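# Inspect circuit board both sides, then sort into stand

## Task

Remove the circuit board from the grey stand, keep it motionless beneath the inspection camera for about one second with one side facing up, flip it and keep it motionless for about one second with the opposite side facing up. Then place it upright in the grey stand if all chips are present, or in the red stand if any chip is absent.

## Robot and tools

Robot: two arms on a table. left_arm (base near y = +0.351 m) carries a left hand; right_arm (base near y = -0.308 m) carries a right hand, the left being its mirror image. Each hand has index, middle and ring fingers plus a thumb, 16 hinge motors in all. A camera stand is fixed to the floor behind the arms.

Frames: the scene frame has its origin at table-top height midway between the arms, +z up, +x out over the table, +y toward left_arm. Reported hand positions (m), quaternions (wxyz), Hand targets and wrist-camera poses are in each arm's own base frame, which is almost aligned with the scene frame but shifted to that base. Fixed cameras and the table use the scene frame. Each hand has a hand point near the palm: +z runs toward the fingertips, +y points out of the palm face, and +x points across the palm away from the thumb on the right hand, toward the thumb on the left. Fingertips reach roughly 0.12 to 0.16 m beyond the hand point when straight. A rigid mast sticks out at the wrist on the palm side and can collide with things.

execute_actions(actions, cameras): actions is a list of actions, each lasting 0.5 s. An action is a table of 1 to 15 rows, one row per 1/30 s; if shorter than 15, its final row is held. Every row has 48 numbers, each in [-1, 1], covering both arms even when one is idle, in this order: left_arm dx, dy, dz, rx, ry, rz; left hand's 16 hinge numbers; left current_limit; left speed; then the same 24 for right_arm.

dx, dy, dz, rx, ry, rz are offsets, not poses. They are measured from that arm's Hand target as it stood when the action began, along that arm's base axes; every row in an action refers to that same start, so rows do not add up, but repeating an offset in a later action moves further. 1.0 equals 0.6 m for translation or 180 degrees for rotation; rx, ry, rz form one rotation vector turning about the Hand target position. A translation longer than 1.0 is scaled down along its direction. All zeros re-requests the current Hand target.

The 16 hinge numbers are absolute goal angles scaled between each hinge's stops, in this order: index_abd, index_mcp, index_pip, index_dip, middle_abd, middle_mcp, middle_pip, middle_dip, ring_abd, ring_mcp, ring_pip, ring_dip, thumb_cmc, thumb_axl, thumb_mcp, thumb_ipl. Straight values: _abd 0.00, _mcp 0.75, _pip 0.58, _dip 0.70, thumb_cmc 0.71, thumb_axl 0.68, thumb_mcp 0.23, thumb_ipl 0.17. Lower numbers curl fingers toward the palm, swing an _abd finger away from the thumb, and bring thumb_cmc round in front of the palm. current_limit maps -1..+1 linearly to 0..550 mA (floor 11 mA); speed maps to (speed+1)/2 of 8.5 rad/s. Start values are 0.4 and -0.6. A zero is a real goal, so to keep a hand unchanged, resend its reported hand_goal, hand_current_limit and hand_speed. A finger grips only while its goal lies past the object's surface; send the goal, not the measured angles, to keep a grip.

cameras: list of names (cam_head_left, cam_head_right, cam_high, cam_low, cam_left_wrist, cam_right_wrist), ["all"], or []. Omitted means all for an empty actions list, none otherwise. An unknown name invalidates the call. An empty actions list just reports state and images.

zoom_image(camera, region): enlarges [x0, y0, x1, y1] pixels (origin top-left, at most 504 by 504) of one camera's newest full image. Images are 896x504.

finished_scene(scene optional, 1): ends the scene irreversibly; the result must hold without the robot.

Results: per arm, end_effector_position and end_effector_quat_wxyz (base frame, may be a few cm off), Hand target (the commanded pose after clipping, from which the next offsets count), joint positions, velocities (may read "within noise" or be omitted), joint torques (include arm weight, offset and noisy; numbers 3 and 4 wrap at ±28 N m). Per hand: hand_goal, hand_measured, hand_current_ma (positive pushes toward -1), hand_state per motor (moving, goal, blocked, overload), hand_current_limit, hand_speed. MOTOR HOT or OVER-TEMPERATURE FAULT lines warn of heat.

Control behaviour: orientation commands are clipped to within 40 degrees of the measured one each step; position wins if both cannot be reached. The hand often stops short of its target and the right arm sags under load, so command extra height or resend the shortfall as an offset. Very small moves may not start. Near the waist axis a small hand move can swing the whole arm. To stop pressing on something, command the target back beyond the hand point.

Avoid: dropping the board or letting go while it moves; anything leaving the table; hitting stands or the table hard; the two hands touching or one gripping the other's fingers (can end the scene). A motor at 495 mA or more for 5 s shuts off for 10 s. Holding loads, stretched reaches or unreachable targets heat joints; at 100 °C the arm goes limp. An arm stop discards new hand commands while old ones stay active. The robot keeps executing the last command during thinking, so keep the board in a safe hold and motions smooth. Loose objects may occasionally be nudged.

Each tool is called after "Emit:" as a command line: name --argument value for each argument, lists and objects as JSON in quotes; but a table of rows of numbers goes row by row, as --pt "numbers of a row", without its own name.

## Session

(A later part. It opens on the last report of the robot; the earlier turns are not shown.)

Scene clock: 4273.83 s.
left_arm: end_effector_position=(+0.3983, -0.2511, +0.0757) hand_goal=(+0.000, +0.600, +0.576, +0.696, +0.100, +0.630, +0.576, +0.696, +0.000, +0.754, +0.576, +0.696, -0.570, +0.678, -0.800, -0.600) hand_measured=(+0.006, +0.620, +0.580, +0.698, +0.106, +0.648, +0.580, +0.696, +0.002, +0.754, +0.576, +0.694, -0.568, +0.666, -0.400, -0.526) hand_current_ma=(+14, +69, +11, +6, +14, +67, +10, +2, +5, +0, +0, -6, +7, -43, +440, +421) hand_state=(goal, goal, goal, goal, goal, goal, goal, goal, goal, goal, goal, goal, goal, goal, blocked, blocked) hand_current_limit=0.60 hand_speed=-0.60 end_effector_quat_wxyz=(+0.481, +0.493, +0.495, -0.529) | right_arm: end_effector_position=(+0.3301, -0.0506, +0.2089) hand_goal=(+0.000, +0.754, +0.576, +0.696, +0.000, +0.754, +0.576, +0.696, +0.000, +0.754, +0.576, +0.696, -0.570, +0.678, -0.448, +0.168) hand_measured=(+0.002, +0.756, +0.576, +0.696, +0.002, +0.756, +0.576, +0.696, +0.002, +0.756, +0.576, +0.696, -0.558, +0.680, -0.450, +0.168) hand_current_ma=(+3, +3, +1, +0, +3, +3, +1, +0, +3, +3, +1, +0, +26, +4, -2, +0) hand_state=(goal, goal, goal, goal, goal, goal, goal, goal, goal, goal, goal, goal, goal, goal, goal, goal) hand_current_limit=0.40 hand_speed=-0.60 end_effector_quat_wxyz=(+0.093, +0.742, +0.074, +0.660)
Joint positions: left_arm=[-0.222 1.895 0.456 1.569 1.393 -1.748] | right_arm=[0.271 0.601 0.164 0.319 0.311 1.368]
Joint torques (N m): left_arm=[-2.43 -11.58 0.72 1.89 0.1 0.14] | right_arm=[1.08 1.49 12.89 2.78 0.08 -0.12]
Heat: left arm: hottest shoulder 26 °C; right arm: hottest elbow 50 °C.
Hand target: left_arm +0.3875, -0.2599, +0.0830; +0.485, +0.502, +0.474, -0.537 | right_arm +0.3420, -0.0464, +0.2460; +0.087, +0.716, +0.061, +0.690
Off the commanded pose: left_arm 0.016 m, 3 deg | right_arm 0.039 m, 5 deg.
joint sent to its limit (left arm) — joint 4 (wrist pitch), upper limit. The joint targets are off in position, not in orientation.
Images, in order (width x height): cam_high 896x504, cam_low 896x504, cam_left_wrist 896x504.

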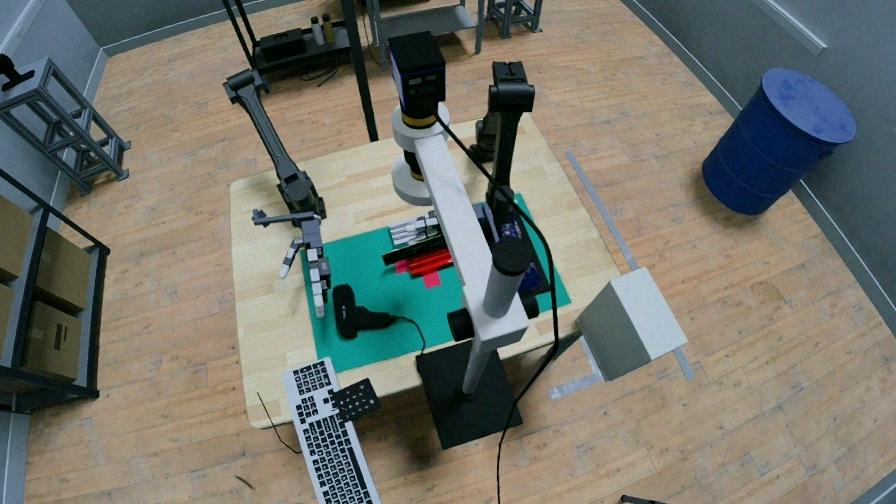

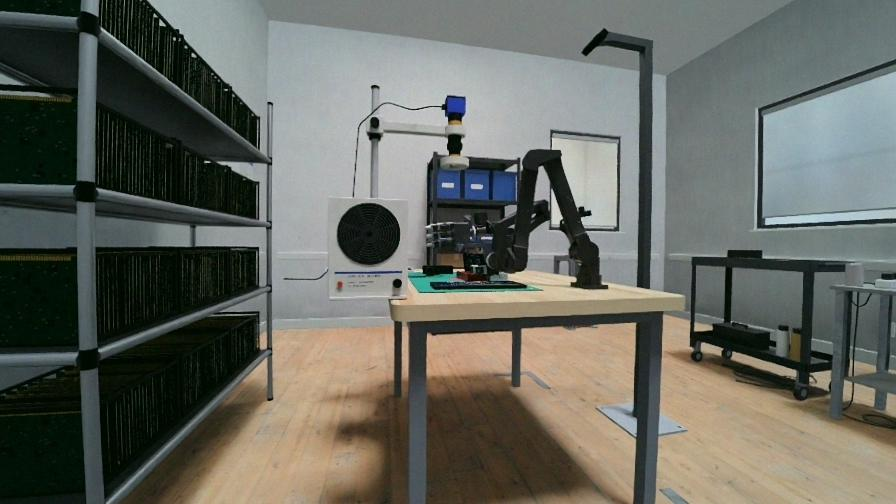

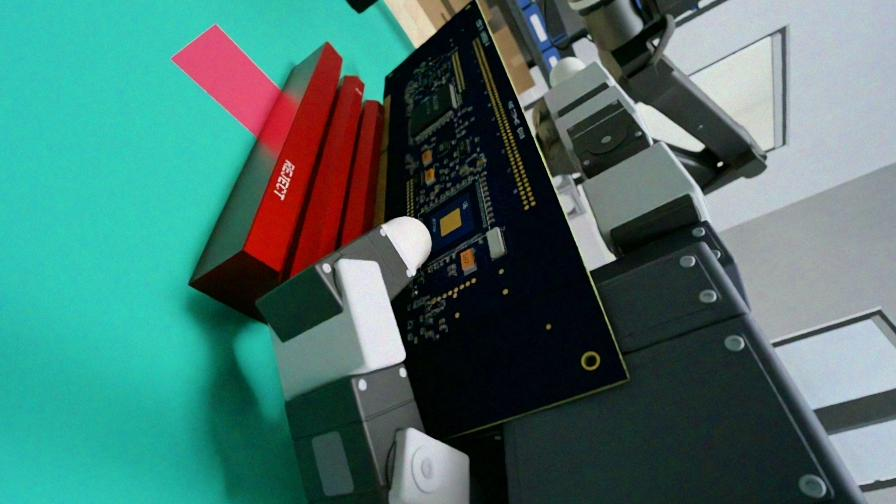

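Emit:
execute_actions --actions '[[[-0.009,-0.003,0.0,0,0.0,0,0,0.6,0.576,0.696,0.1,0.63,0.576,0.696,0,0.754,0.576,0.696,-0.571,0.678,-0.8,-0.6,0.6,-0.6,0,0,0,0,0,0,0,0.754,0.576,0.696,0,0.754,0.576,0.696,0,0.754,0.576,0.696,-0.571,0.678,-0.449,0.168,0.4,-0.6]]]' --cameras '["cam_left_wrist","cam_high"]'

Emit:
zoom_image --camera "cam_left_wrist" --region '[280, 75, 390, 205]'

Emit:
zoom_image --camera "cam_high" --region '[380, 230, 450, 285]'

Scene clock: 4279.53 s.
left_arm: end_effector_position=(+0.3957, -0.2502, +0.0789) hand_goal=(+0.000, +0.600, +0.576, +0.696, +0.100, +0.630, +0.576, +0.696, +0.000, +0.754, +0.576, +0.696, -0.570, +0.678, -0.800, -0.600) hand_measured=(+0.006, +0.620, +0.580, +0.698, +0.106, +0.650, +0.580, +0.696, +0.002, +0.754, +0.576, +0.694, -0.568, +0.666, -0.400, -0.526) hand_current_ma=(+14, +69, +11, +6, +14, +68, +10, +2, +5, +0, +0, -6, +7, -43, +440, +421) hand_state=(goal, goal, goal, goal, goal, goal, goal, goal, goal, goal, goal, goal, goal, goal, blocked, blocked) hand_current_limit=0.60 hand_speed=-0.60 end_effector_quat_wxyz=(+0.488, +0.497, +0.491, -0.523) | right_arm: end_effector_position=(+0.3301, -0.0506, +0.2089) hand_goal=(+0.000, +0.754, +0.576, +0.696, +0.000, +0.754, +0.576, +0.696, +0.000, +0.754, +0.576, +0.696, -0.570, +0.678, -0.448, +0.168) hand_measured=(+0.002, +0.756, +0.576, +0.696, +0.002, +0.756, +0.576, +0.696, +0.002, +0.756, +0.576, +0.696, -0.558, +0.680, -0.450, +0.168) hand_current_ma=(+3, +3, +1, +0, +3, +3, +1, +0, +3, +3, +1, +0, +26, +4, -2, +0) hand_state=(goal, goal, goal, goal, goal, goal, goal, goal, goal, goal, goal, goal, goal, goal, goal, goal) hand_current_limit=0.40 hand_speed=-0.60 end_effector_quat_wxyz=(+0.093, +0.742, +0.074, +0.660)
Joint positions: left_arm=[-0.223 1.886 0.444 1.569 1.386 -1.724] | right_arm=[0.271 0.601 0.164 0.319 0.311 1.368]
Joint torques (N m): left_arm=[-3.02 -11.16 0.69 1.92 -0.03 0.07] | right_arm=[1.61 1.2 12.9 2.92 0.11 -0.15]
Heat: left arm: hottest shoulder 26 °C; right arm: hottest elbow 50 °C.
Hand target: left_arm +0.3821, -0.2617, +0.0830; +0.485, +0.502, +0.474, -0.537 | right_arm +0.3420, -0.0464, +0.2460; +0.087, +0.716, +0.061, +0.690
Off the commanded pose: left_arm 0.018 m, 3 deg | right_arm 0.039 m, 5 deg.
joint sent to its limit (left arm) — joint 4 (wrist pitch), upper limit. The joint targets are off in position, not in orientation.
Images, in order (width x height): cam_high 896x504, cam_left_wrist 896x504.

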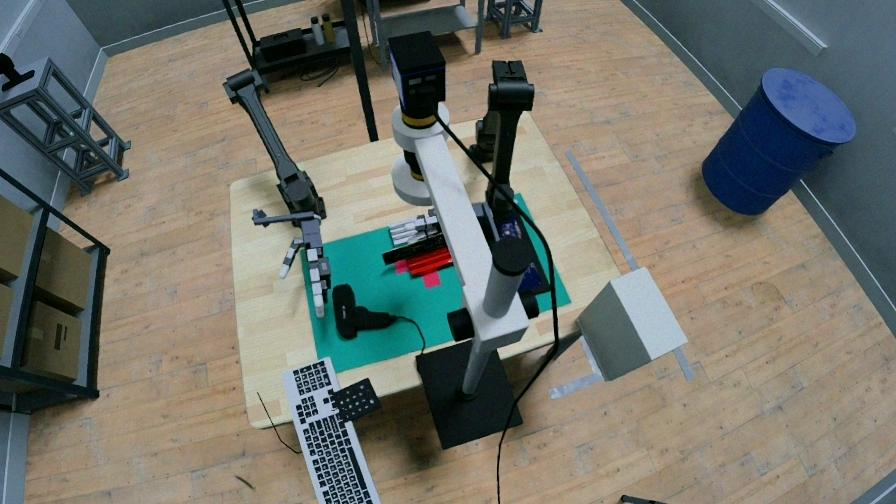

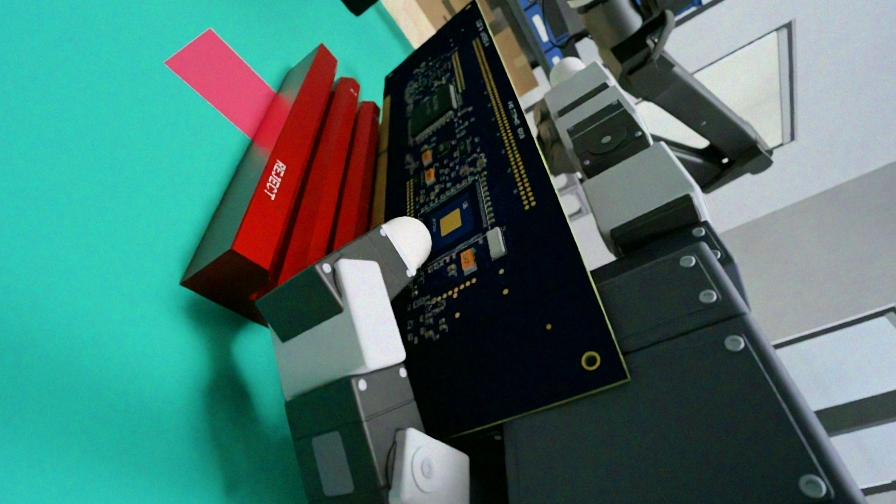

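Scaled by 3.877 from the camera's 896x504 image, which has a finer 1280x720 frame.

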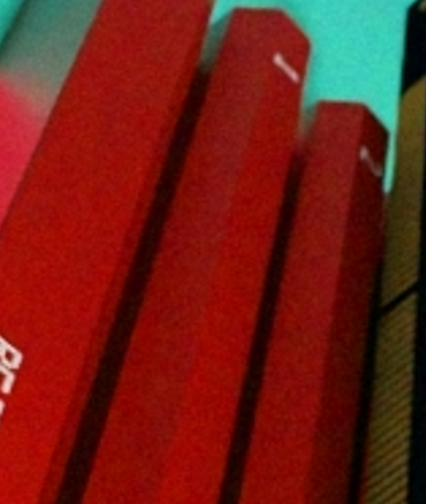

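Scaled by 7.200 from the camera's 896x504 image, which has a finer 1280x720 frame.

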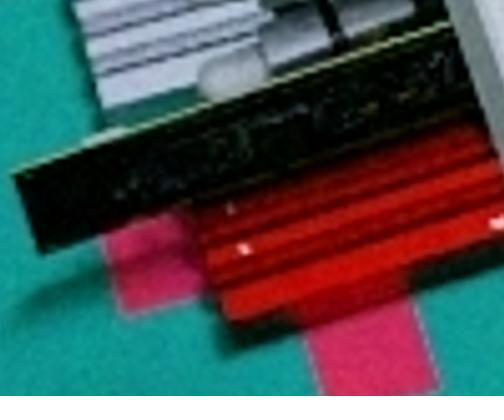

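Emit:
execute_actions --actions '[[[0,0,0.0,0,0.0,0,0,0.61,0.576,0.696,0.1,0.63,0.576,0.696,0,0.754,0.576,0.696,-0.571,0.678,-0.8,-0.6,0.6,-0.6,0,0,0,0,0,0,0,0.754,0.576,0.696,0,0.754,0.576,0.696,0,0.754,0.576,0.696,-0.571,0.678,-0.449,0.168,0.4,-0.6]]]' --cameras '["cam_left_wrist","cam_high"]'

Emit:
zoom_image --camera "cam_left_wrist" --region '[280, 75, 390, 205]'

Emit:
zoom_image --camera "cam_high" --region '[380, 230, 450, 285]'

Scene clock: 4306.17 s.
left_arm: end_effector_position=(+0.3957, -0.2502, +0.0789) hand_goal=(+0.000, +0.610, +0.576, +0.696, +0.100, +0.630, +0.576, +0.696, +0.000, +0.754, +0.576, +0.696, -0.570, +0.678, -0.800, -0.600) hand_measured=(+0.006, +0.620, +0.580, +0.698, +0.106, +0.650, +0.580, +0.696, +0.002, +0.754, +0.576, +0.694, -0.568, +0.666, -0.400, -0.526) hand_current_ma=(+14, +33, +11, +6, +14, +68, +10, +2, +5, +0, +0, -6, +7, -43, +440, +421) hand_state=(goal, goal, goal, goal, goal, goal, goal, goal, goal, goal, goal, goal, goal, goal, blocked, blocked) hand_current_limit=0.60 hand_speed=-0.60 end_effector_quat_wxyz=(+0.488, +0.497, +0.491, -0.523) | right_arm: end_effector_position=(+0.3301, -0.0506, +0.2089) hand_goal=(+0.000, +0.754, +0.576, +0.696, +0.000, +0.754, +0.576, +0.696, +0.000, +0.754, +0.576, +0.696, -0.570, +0.678, -0.448, +0.168) hand_measured=(+0.002, +0.756, +0.576, +0.696, +0.002, +0.756, +0.576, +0.696, +0.002, +0.756, +0.576, +0.696, -0.558, +0.680, -0.450, +0.168) hand_current_ma=(+3, +3, +1, +0, +3, +3, +1, +0, +3, +3, +1, +0, +26, +4, -2, +0) hand_state=(goal, goal, goal, goal, goal, goal, goal, goal, goal, goal, goal, goal, goal, goal, goal, goal) hand_current_limit=0.40 hand_speed=-0.60 end_effector_quat_wxyz=(+0.093, +0.742, +0.074, +0.660)
Joint positions: left_arm=[-0.223 1.886 0.444 1.569 1.386 -1.724] | right_arm=[0.271 0.601 0.164 0.319 0.311 1.368]
Joint torques (N m): left_arm=[-2.96 -11.16 0.68 1.92 -0.03 0.06] | right_arm=[0.97 1.67 12.81 2.97 0.11 -0.13]
Heat: left arm: hottest shoulder 25 °C; right arm: hottest elbow 50 °C.
Hand target: left_arm +0.3821, -0.2617, +0.0830; +0.485, +0.502, +0.474, -0.537 | right_arm +0.3420, -0.0464, +0.2460; +0.087, +0.716, +0.061, +0.690
Off the commanded pose: left_arm 0.018 m, 3 deg | right_arm 0.039 m, 5 deg.
joint sent to its limit (left arm) — joint 4 (wrist pitch), upper limit. The joint targets are off in position, not in orientation.
Images, in order (width x height): cam_high 896x504, cam_left_wrist 896x504.

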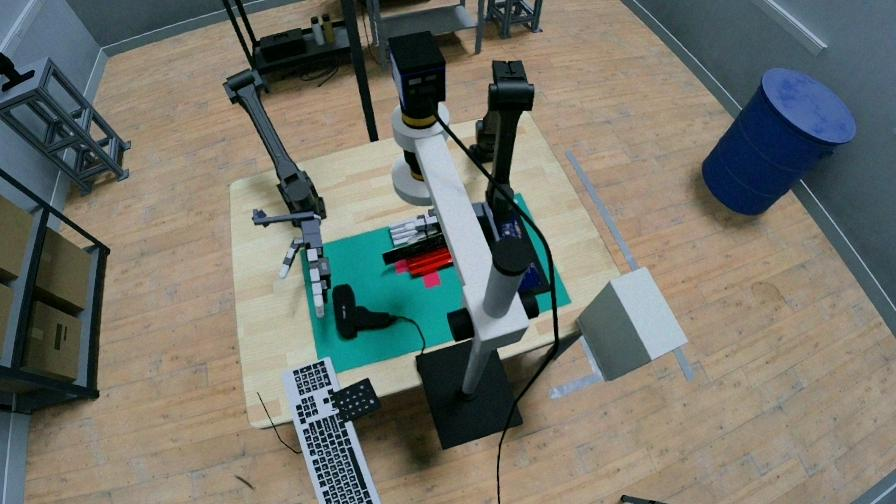

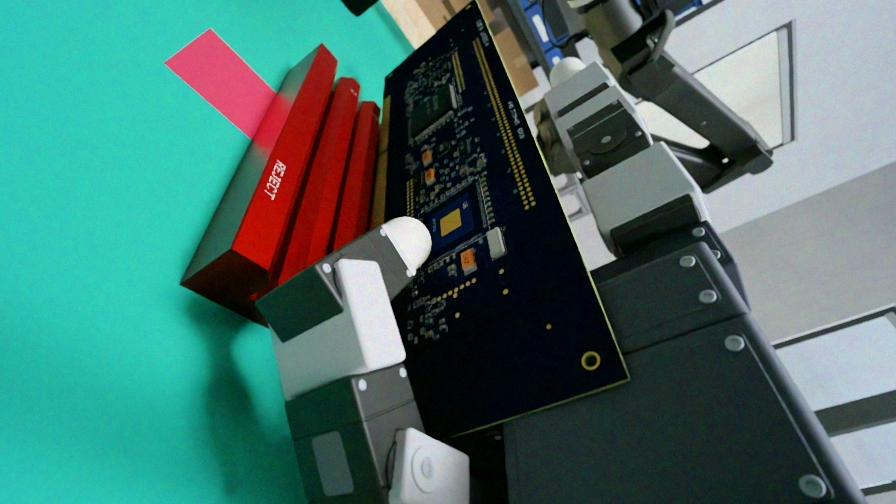

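Scaled by 3.877 from the camera's 896x504 image, which has a finer 1280x720 frame.

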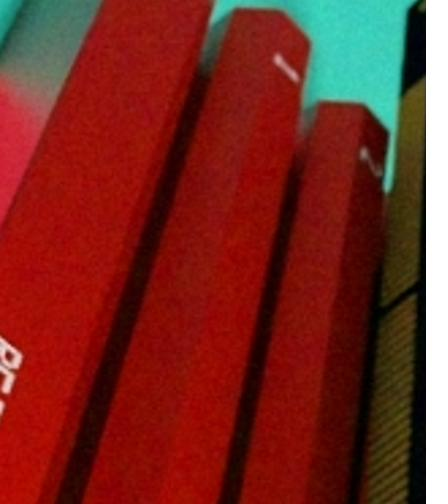

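Scaled by 7.200 from the camera's 896x504 image, which has a finer 1280x720 frame.

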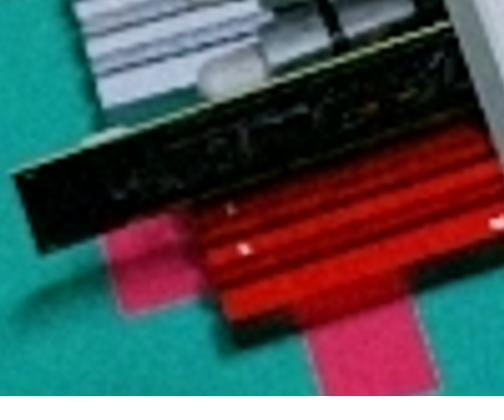

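Emit:
execute_actions --actions '[[[0,0,0.0,0,0.0,0,0,0.627,0.576,0.696,0.1,0.63,0.576,0.696,0,0.754,0.576,0.696,-0.571,0.678,-0.8,-0.6,0.6,-0.6,0,0,0,0,0,0,0,0.754,0.576,0.696,0,0.754,0.576,0.696,0,0.754,0.576,0.696,-0.571,0.678,-0.449,0.168,0.4,-0.6]]]' --cameras '["cam_left_wrist","cam_high"]'

Emit:
zoom_image --camera "cam_left_wrist" --region '[280, 75, 390, 205]'

Emit:
zoom_image --camera "cam_high" --region '[380, 230, 450, 285]'

Scene clock: 4312.63 s.
left_arm: end_effector_position=(+0.3957, -0.2502, +0.0790) hand_goal=(+0.000, +0.628, +0.576, +0.696, +0.100, +0.630, +0.576, +0.696, +0.000, +0.754, +0.576, +0.696, -0.570, +0.678, -0.800, -0.600) hand_measured=(+0.006, +0.626, +0.578, +0.698, +0.108, +0.652, +0.580, +0.696, +0.002, +0.754, +0.576, +0.694, -0.568, +0.668, -0.400, -0.526) hand_current_ma=(+14, -4, +7, +6, +17, +80, +10, +2, +5, +0, +0, -6, +7, -40, +440, +416) hand_state=(goal, goal, goal, goal, goal, blocked, goal, goal, goal, goal, goal, goal, goal, goal, blocked, blocked) hand_current_limit=0.60 hand_speed=-0.60 end_effector_quat_wxyz=(+0.489, +0.497, +0.491, -0.522) | right_arm: end_effector_position=(+0.3301, -0.0506, +0.2089) hand_goal=(+0.000, +0.754, +0.576, +0.696, +0.000, +0.754, +0.576, +0.696, +0.000, +0.754, +0.576, +0.696, -0.570, +0.678, -0.448, +0.168) hand_measured=(+0.002, +0.756, +0.576, +0.696, +0.002, +0.756, +0.576, +0.696, +0.002, +0.756, +0.576, +0.696, -0.558, +0.680, -0.450, +0.168) hand_current_ma=(+3, +3, +1, +0, +3, +3, +1, +0, +3, +3, +1, +0, +26, +4, -2, +0) hand_state=(goal, goal, goal, goal, goal, goal, goal, goal, goal, goal, goal, goal, goal, goal, goal, goal) hand_current_limit=0.40 hand_speed=-0.60 end_effector_quat_wxyz=(+0.093, +0.742, +0.074, +0.660)
Joint positions: left_arm=[-0.223 1.886 0.444 1.569 1.386 -1.722] | right_arm=[0.271 0.601 0.164 0.319 0.311 1.368]
Joint torques (N m): left_arm=[-3.02 -11.16 0.69 1.91 0 0.05] | right_arm=[1.38 1.49 12.94 2.91 0.14 -0.17]
Heat: left arm: hottest shoulder 25 °C; right arm: hottest elbow 50 °C.
Hand target: left_arm +0.3821, -0.2617, +0.0830; +0.485, +0.502, +0.474, -0.537 | right_arm +0.3420, -0.0464, +0.2460; +0.087, +0.716, +0.061, +0.690
Off the commanded pose: left_arm 0.018 m, 3 deg | right_arm 0.039 m, 5 deg.
joint sent to its limit (left arm) — joint 4 (wrist pitch), upper limit. The joint targets are off in position, not in orientation.
Images, in order (width x height): cam_high 896x504, cam_left_wrist 896x504.

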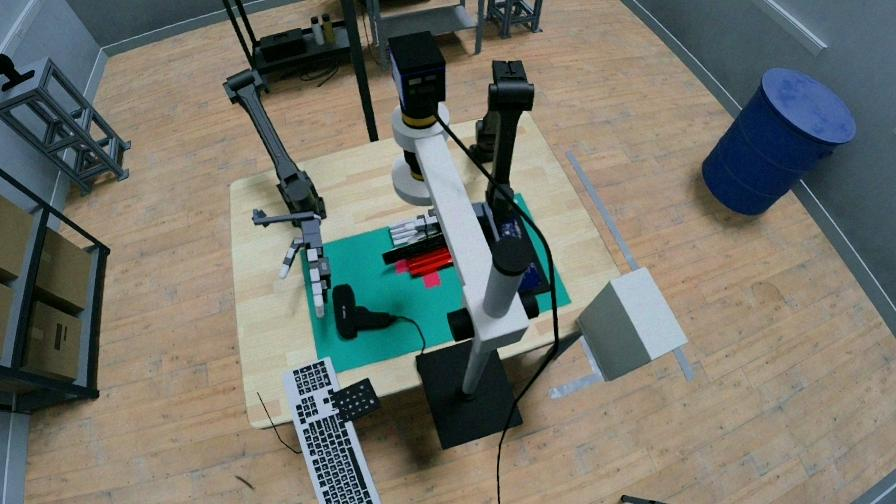

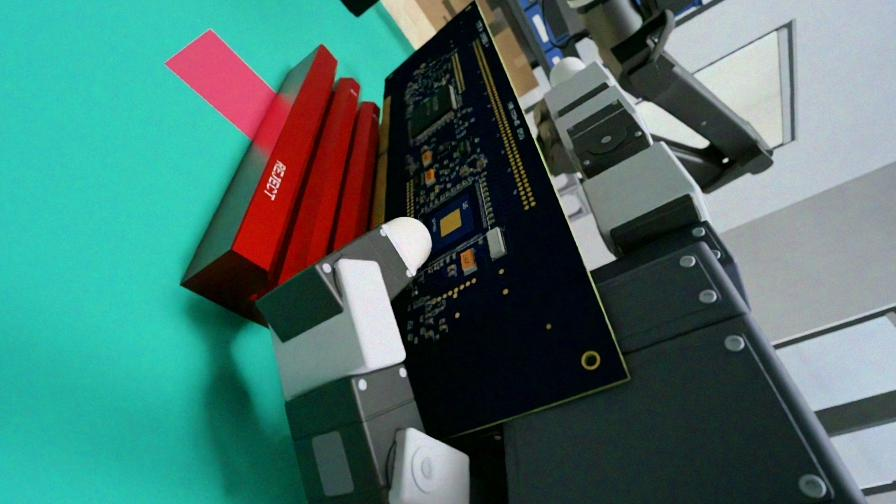

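Scaled by 3.877 from the camera's 896x504 image, which has a finer 1280x720 frame.

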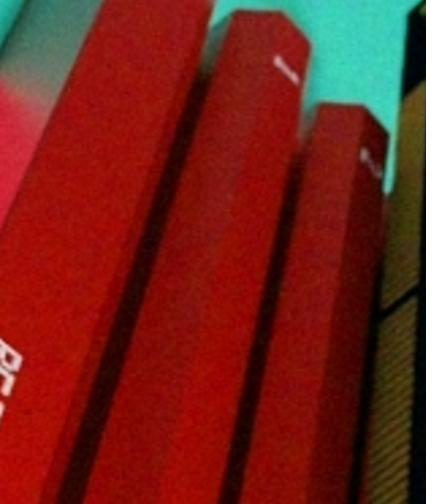

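Scaled by 7.200 from the camera's 896x504 image, which has a finer 1280x720 frame.

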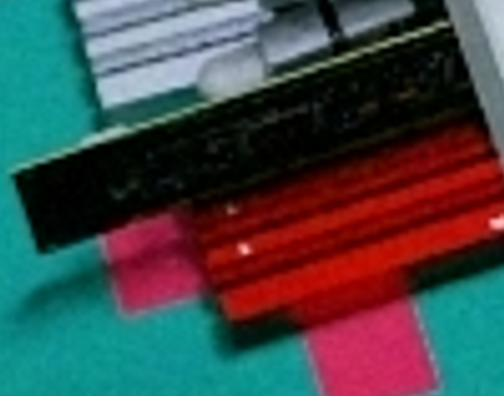

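Emit:
execute_actions --actions '[[[0,0,-0.008,0,0.0,0,0,0.645,0.576,0.696,0.1,0.63,0.576,0.696,0,0.754,0.576,0.696,-0.571,0.678,-0.8,-0.6,0.6,-0.6,0,0,0,0,0,0,0,0.754,0.576,0.696,0,0.754,0.576,0.696,0,0.754,0.576,0.696,-0.571,0.678,-0.449,0.168,0.4,-0.6]]]' --cameras '["cam_left_wrist","cam_high","cam_low"]'

Emit:
zoom_image --camera "cam_left_wrist" --region '[280, 75, 390, 205]'

Emit:
zoom_image --camera "cam_high" --region '[380, 230, 450, 285]'

Scene clock: 4319.90 s.
left_arm: end_effector_position=(+0.3957, -0.2502, +0.0792) hand_goal=(+0.000, +0.646, +0.576, +0.696, +0.100, +0.630, +0.576, +0.696, +0.000, +0.754, +0.576, +0.696, -0.570, +0.678, -0.800, -0.600) hand_measured=(+0.006, +0.642, +0.578, +0.698, +0.108, +0.652, +0.580, +0.696, +0.002, +0.754, +0.576, +0.694, -0.568, +0.668, -0.400, -0.526) hand_current_ma=(+14, -9, +7, +6, +18, +81, +10, +2, +5, +0, +0, -6, +7, -40, +440, +416) hand_state=(goal, goal, goal, goal, goal, blocked, goal, goal, goal, goal, goal, goal, goal, goal, blocked, blocked) hand_current_limit=0.60 hand_speed=-0.60 end_effector_quat_wxyz=(+0.489, +0.498, +0.491, -0.522) | right_arm: end_effector_position=(+0.3301, -0.0506, +0.2089) hand_goal=(+0.000, +0.754, +0.576, +0.696, +0.000, +0.754, +0.576, +0.696, +0.000, +0.754, +0.576, +0.696, -0.570, +0.678, -0.448, +0.168) hand_measured=(+0.002, +0.756, +0.576, +0.696, +0.002, +0.756, +0.576, +0.696, +0.002, +0.756, +0.576, +0.696, -0.558, +0.680, -0.450, +0.168) hand_current_ma=(+3, +3, +1, +0, +3, +3, +1, +0, +3, +3, +1, +0, +26, +4, -2, +0) hand_state=(goal, goal, goal, goal, goal, goal, goal, goal, goal, goal, goal, goal, goal, goal, goal, goal) hand_current_limit=0.40 hand_speed=-0.60 end_effector_quat_wxyz=(+0.093, +0.742, +0.074, +0.660)
Joint positions: left_arm=[-0.223 1.886 0.444 1.569 1.386 -1.721] | right_arm=[0.271 0.601 0.164 0.319 0.311 1.368]
Joint torques (N m): left_arm=[-2.96 -9.99 0.75 1.91 0.01 0.08] | right_arm=[1.44 1.38 13.04 3 0.12 -0.11]
Heat: left arm: hottest shoulder 25 °C; right arm: hottest elbow 50 °C.
Hand target: left_arm +0.3821, -0.2617, +0.0782; +0.485, +0.502, +0.474, -0.537 | right_arm +0.3420, -0.0464, +0.2460; +0.087, +0.716, +0.061, +0.690
Off the commanded pose: left_arm 0.018 m, 3 deg | right_arm 0.039 m, 5 deg.
joint sent to its limit (left arm) — joint 4 (wrist pitch), upper limit. The joint targets are off in position, not in orientation.
Images, in order (width x height): cam_high 896x504, cam_low 896x504, cam_left_wrist 896x504.

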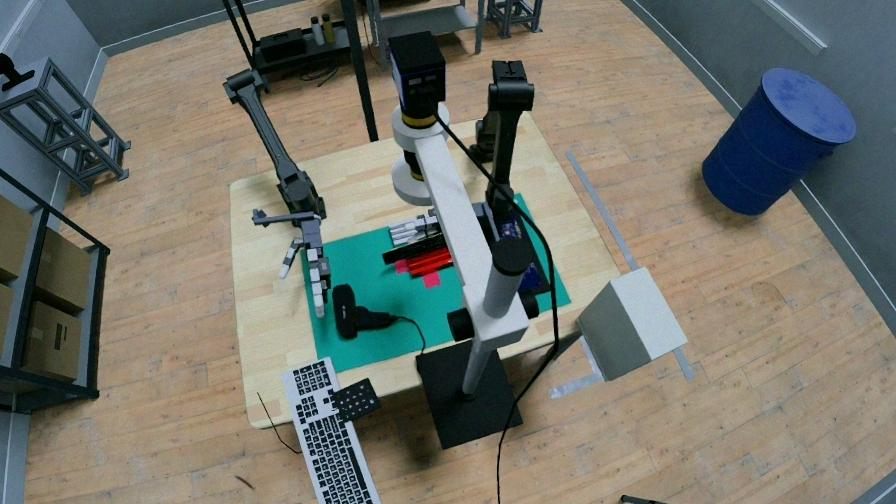

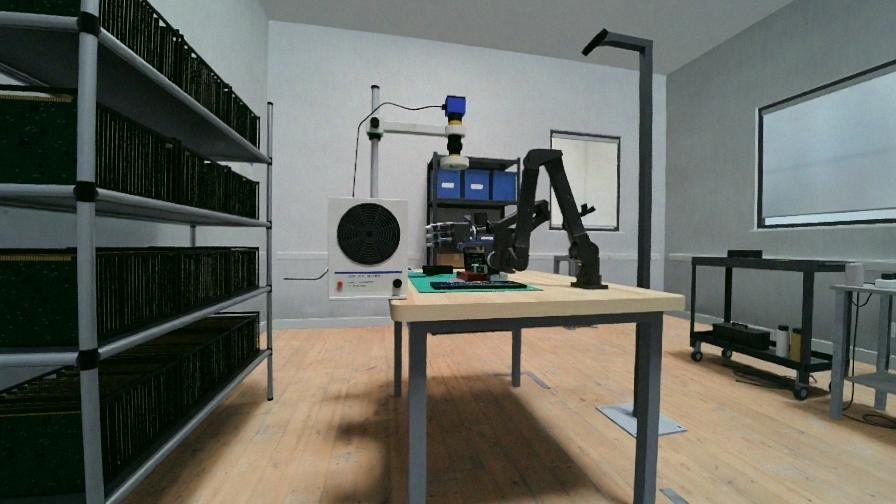

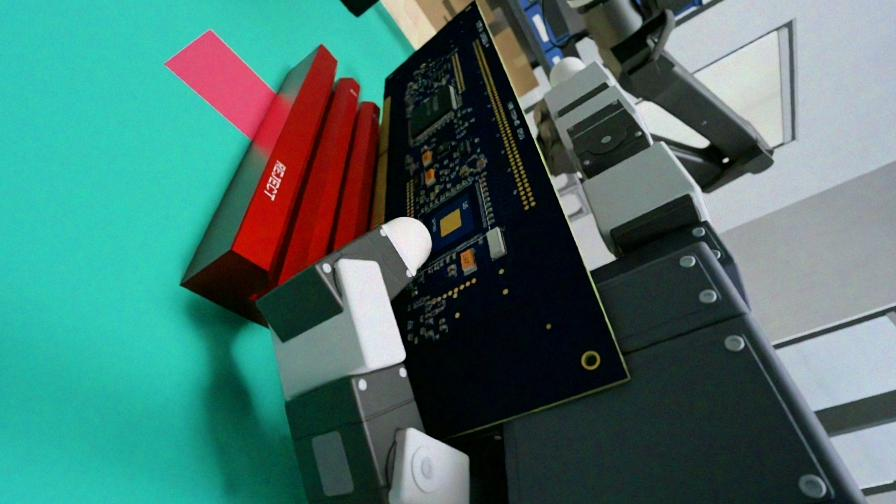

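Scaled by 3.877 from the camera's 896x504 image, which has a finer 1280x720 frame.

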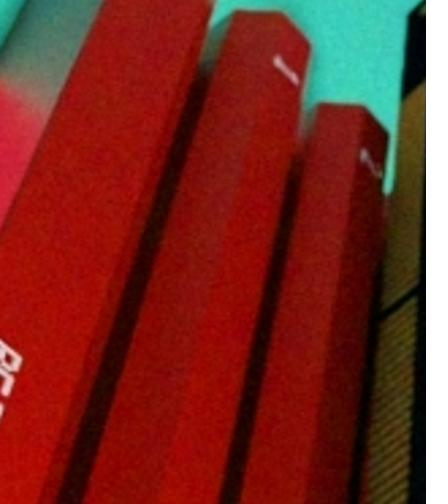

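Scaled by 7.200 from the camera's 896x504 image, which has a finer 1280x720 frame.

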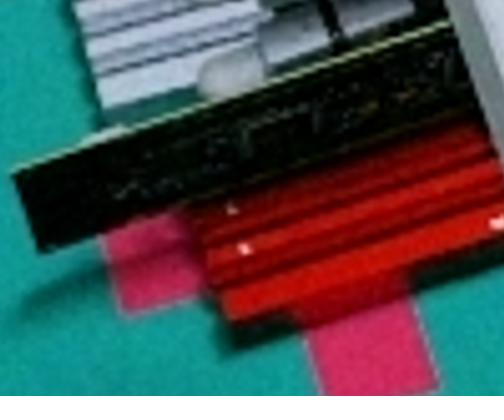

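Emit:
execute_actions --actions '[[[0,0,-0.012,0,0.0,0,0,0.645,0.576,0.696,0.1,0.63,0.576,0.696,0,0.754,0.576,0.696,-0.571,0.678,-0.8,-0.6,0.6,-0.6,0,0,0,0,0,0,0,0.754,0.576,0.696,0,0.754,0.576,0.696,0,0.754,0.576,0.696,-0.571,0.678,-0.449,0.168,0.4,-0.6]]]' --cameras '["cam_left_wrist","cam_high","cam_low"]'

Emit:
zoom_image --camera "cam_left_wrist" --region '[280, 75, 390, 205]'

Emit:
zoom_image --camera "cam_high" --region '[380, 230, 450, 285]'

Emit:
zoom_image --camera "cam_low" --region '[440, 240, 520, 295]'

Scene clock: 4327.53 s.
left_arm: end_effector_position=(+0.3953, -0.2513, +0.0798) hand_goal=(+0.000, +0.646, +0.576, +0.696, +0.100, +0.630, +0.576, +0.696, +0.000, +0.754, +0.576, +0.696, -0.570, +0.678, -0.800, -0.600) hand_measured=(+0.006, +0.642, +0.578, +0.698, +0.108, +0.654, +0.580, +0.696, +0.002, +0.754, +0.576, +0.694, -0.568, +0.668, -0.400, -0.526) hand_current_ma=(+14, -9, +7, +6, +20, +85, +10, +2, +5, +0, +0, -6, +7, -39, +440, +415) hand_state=(goal, goal, goal, goal, goal, blocked, goal, goal, goal, goal, goal, goal, goal, goal, blocked, blocked) hand_current_limit=0.60 hand_speed=-0.60 end_effector_quat_wxyz=(+0.492, +0.502, +0.486, -0.519) | right_arm: end_effector_position=(+0.3301, -0.0506, +0.2089) hand_goal=(+0.000, +0.754, +0.576, +0.696, +0.000, +0.754, +0.576, +0.696, +0.000, +0.754, +0.576, +0.696, -0.570, +0.678, -0.448, +0.168) hand_measured=(+0.002, +0.756, +0.576, +0.696, +0.002, +0.756, +0.576, +0.696, +0.002, +0.756, +0.576, +0.696, -0.558, +0.680, -0.450, +0.168) hand_current_ma=(+3, +3, +1, +0, +3, +3, +1, +0, +3, +3, +1, +0, +26, +4, -2, +0) hand_state=(goal, goal, goal, goal, goal, goal, goal, goal, goal, goal, goal, goal, goal, goal, goal, goal) hand_current_limit=0.40 hand_speed=-0.60 end_effector_quat_wxyz=(+0.093, +0.742, +0.074, +0.660)
Joint positions: left_arm=[-0.227 1.887 0.444 1.569 1.386 -1.706] | right_arm=[0.271 0.601 0.164 0.319 0.311 1.368]
Joint torques (N m): left_arm=[-2.78 -8.41 0.81 1.92 0.01 0.1] | right_arm=[0.67 1.2 12.86 2.95 0.16 -0.13]
Heat: left arm: hottest shoulder 25 °C; right arm: hottest elbow 50 °C.
Hand target: left_arm +0.3821, -0.2617, +0.0710; +0.485, +0.502, +0.474, -0.537 | right_arm +0.3420, -0.0464, +0.2460; +0.087, +0.716, +0.061, +0.690
Off the commanded pose: left_arm 0.019 m, 3 deg | right_arm 0.039 m, 5 deg.
joint sent to its limit (left arm) — joint 4 (wrist pitch), upper limit. The joint targets are off in position, not in orientation.
Images, in order (width x height): cam_high 896x504, cam_low 896x504, cam_left_wrist 896x504.

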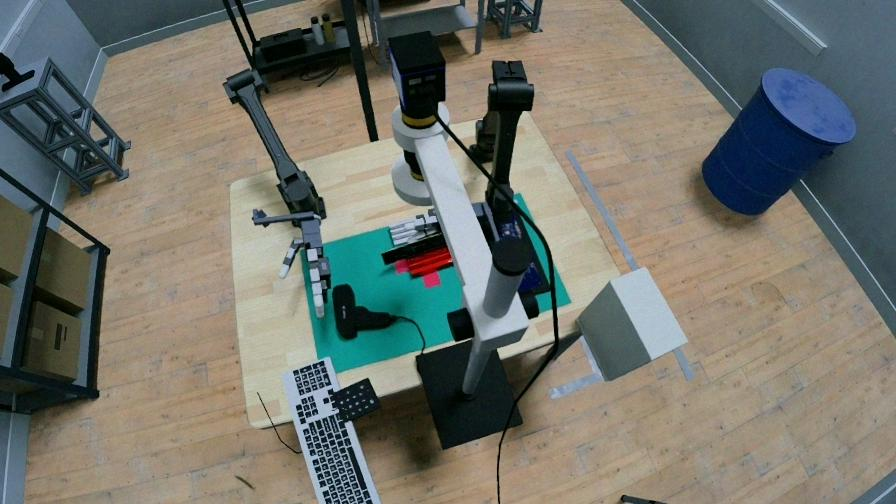

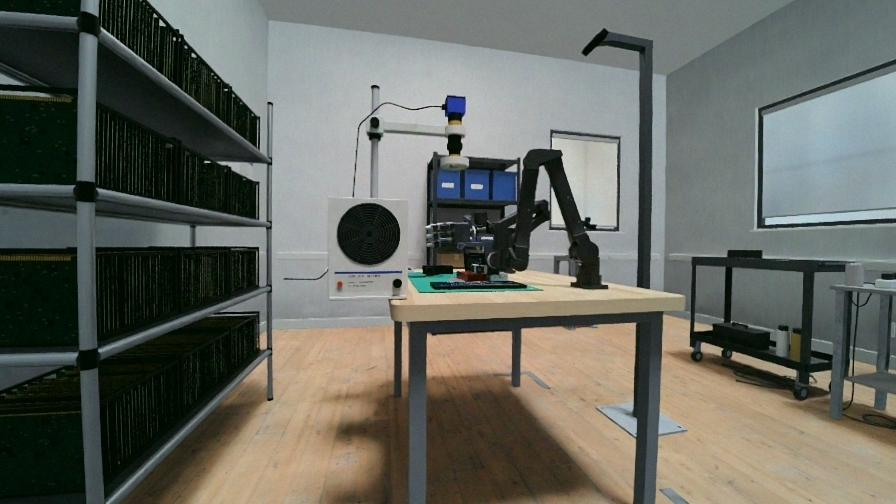

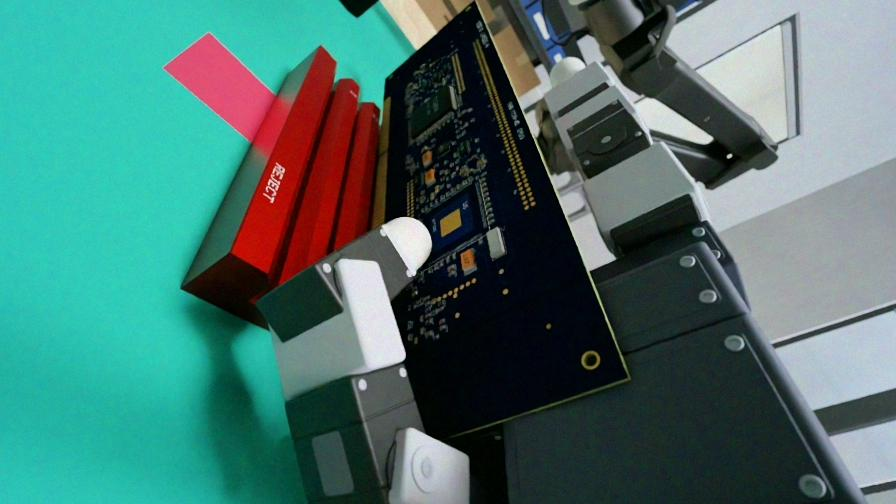

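Scaled by 3.877 from the camera's 896x504 image, which has a finer 1280x720 frame.

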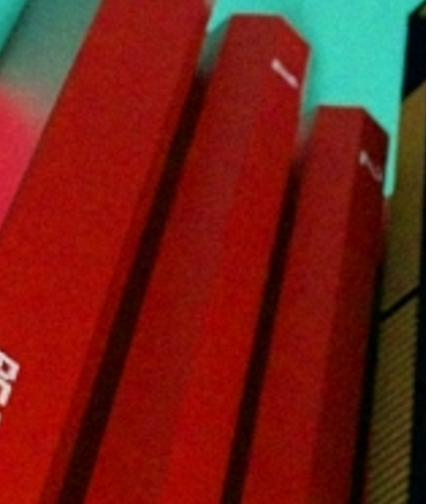

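Scaled by 7.200 from the camera's 896x504 image, which has a finer 1280x720 frame.

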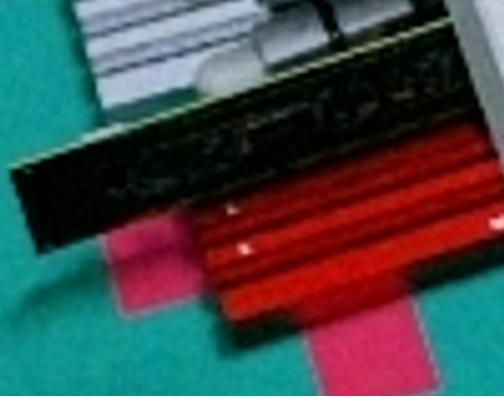

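Scaled by 6.300 from the camera's 896x504 image, which has a finer 1280x720 frame.

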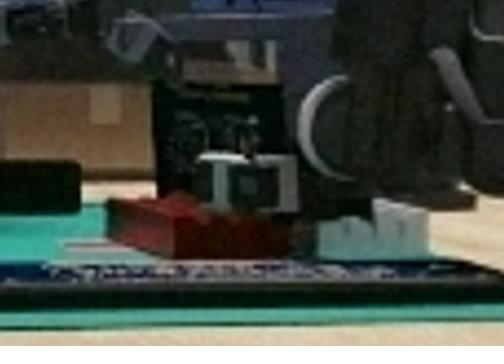

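Emit:
execute_actions --actions '[[[0,0,-0.008,0,0.0,0,0,0.645,0.576,0.696,0.1,0.63,0.576,0.696,0,0.754,0.576,0.696,-0.571,0.678,-0.8,-0.6,0.5,-0.6,0,0,0,0,0,0,0,0.754,0.576,0.696,0,0.754,0.576,0.696,0,0.754,0.576,0.696,-0.571,0.678,-0.449,0.168,0.4,-0.6]]]' --cameras '["cam_left_wrist","cam_high","cam_low"]'

Emit:
zoom_image --camera "cam_left_wrist" --region '[280, 75, 390, 205]'

Emit:
zoom_image --camera "cam_high" --region '[380, 230, 450, 285]'

Scene clock: 4337.57 s.
left_arm: end_effector_position=(+0.3955, -0.2513, +0.0792) hand_goal=(+0.000, +0.646, +0.576, +0.696, +0.100, +0.630, +0.576, +0.696, +0.000, +0.754, +0.576, +0.696, -0.570, +0.678, -0.800, -0.600) hand_measured=(+0.006, +0.644, +0.578, +0.698, +0.108, +0.654, +0.580, +0.696, +0.002, +0.754, +0.576, +0.694, -0.568, +0.668, -0.400, -0.526) hand_current_ma=(+14, -8, +7, +6, +20, +85, +10, +2, +5, +0, +0, -6, +7, -39, +413, +413) hand_state=(goal, goal, goal, goal, goal, blocked, goal, goal, goal, goal, goal, goal, goal, goal, blocked, blocked) hand_current_limit=0.50 hand_speed=-0.60 end_effector_quat_wxyz=(+0.496, +0.506, +0.482, -0.515) | right_arm: end_effector_position=(+0.3301, -0.0506, +0.2089) hand_goal=(+0.000, +0.754, +0.576, +0.696, +0.000, +0.754, +0.576, +0.696, +0.000, +0.754, +0.576, +0.696, -0.570, +0.678, -0.448, +0.168) hand_measured=(+0.002, +0.756, +0.576, +0.696, +0.002, +0.756, +0.576, +0.696, +0.002, +0.756, +0.576, +0.696, -0.558, +0.680, -0.450, +0.168) hand_current_ma=(+3, +3, +1, +0, +3, +3, +1, +0, +3, +3, +1, +0, +26, +4, -2, +0) hand_state=(goal, goal, goal, goal, goal, goal, goal, goal, goal, goal, goal, goal, goal, goal, goal, goal) hand_current_limit=0.40 hand_speed=-0.60 end_effector_quat_wxyz=(+0.093, +0.742, +0.074, +0.660)
Joint positions: left_arm=[-0.227 1.894 0.444 1.569 1.386 -1.683] | right_arm=[0.271 0.601 0.164 0.319 0.311 1.368]
Joint torques (N m): left_arm=[-2.84 -7.82 0.84 1.89 0.06 0.06] | right_arm=[1.14 1.55 12.93 2.85 0.11 -0.13]
Heat: left arm: hottest shoulder 25 °C; right arm: hottest elbow 50 °C.
Hand target: left_arm +0.3821, -0.2617, +0.0662; +0.485, +0.502, +0.474, -0.537 | right_arm +0.3420, -0.0464, +0.2460; +0.087, +0.716, +0.061, +0.690
Off the commanded pose: left_arm 0.021 m, 3 deg | right_arm 0.039 m, 5 deg.
joint sent to its limit (left arm) — joint 4 (wrist pitch), upper limit. The joint targets are off in position, not in orientation.
Images, in order (width x height): cam_high 896x504, cam_low 896x504, cam_left_wrist 896x504.

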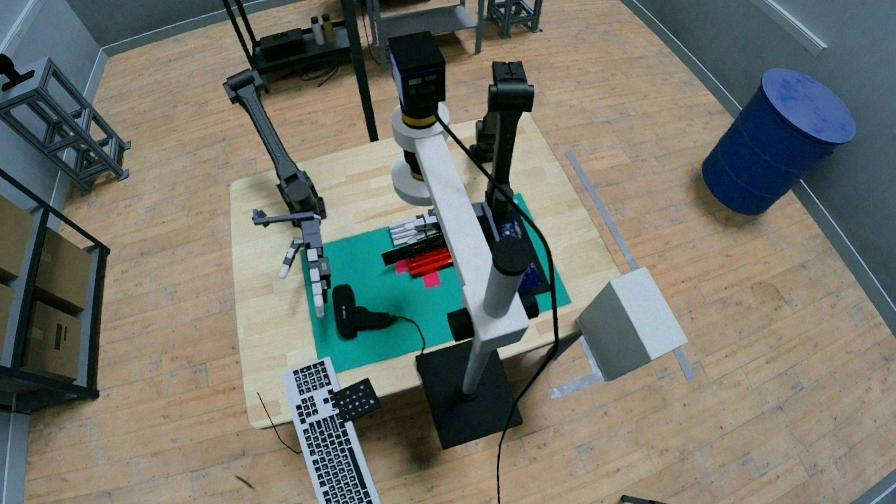

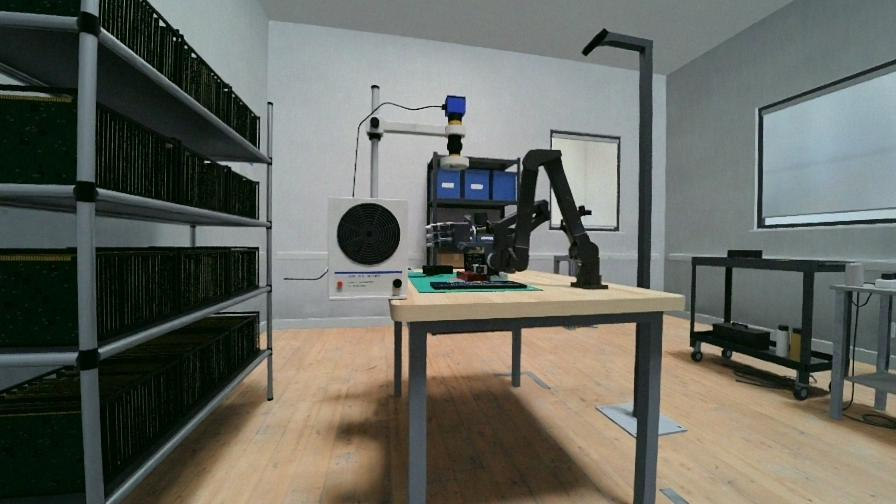

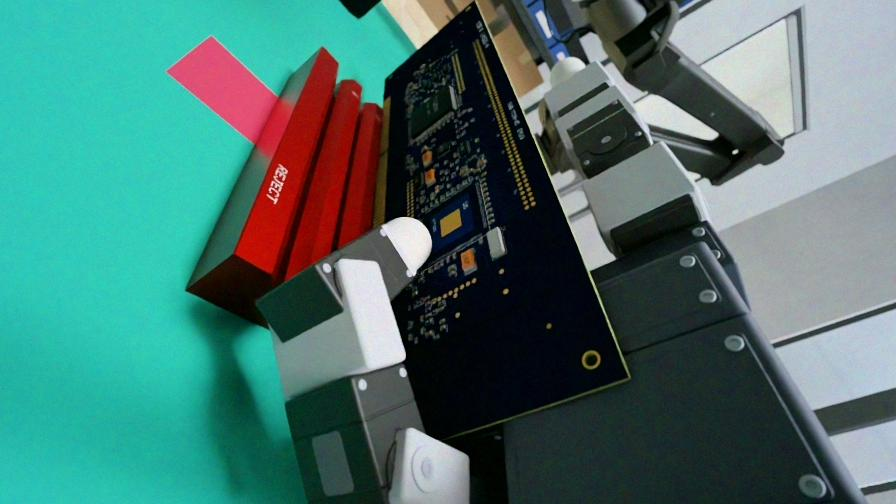

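Scaled by 3.877 from the camera's 896x504 image, which has a finer 1280x720 frame.

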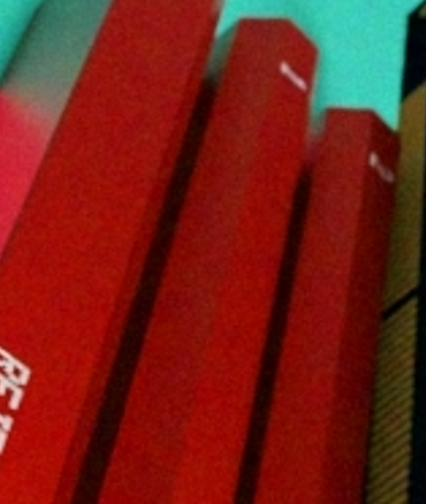

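Scaled by 7.200 from the camera's 896x504 image, which has a finer 1280x720 frame.

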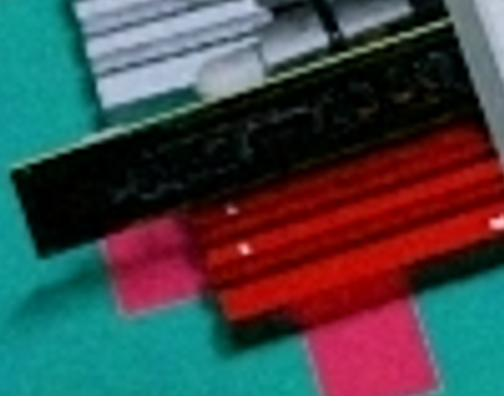

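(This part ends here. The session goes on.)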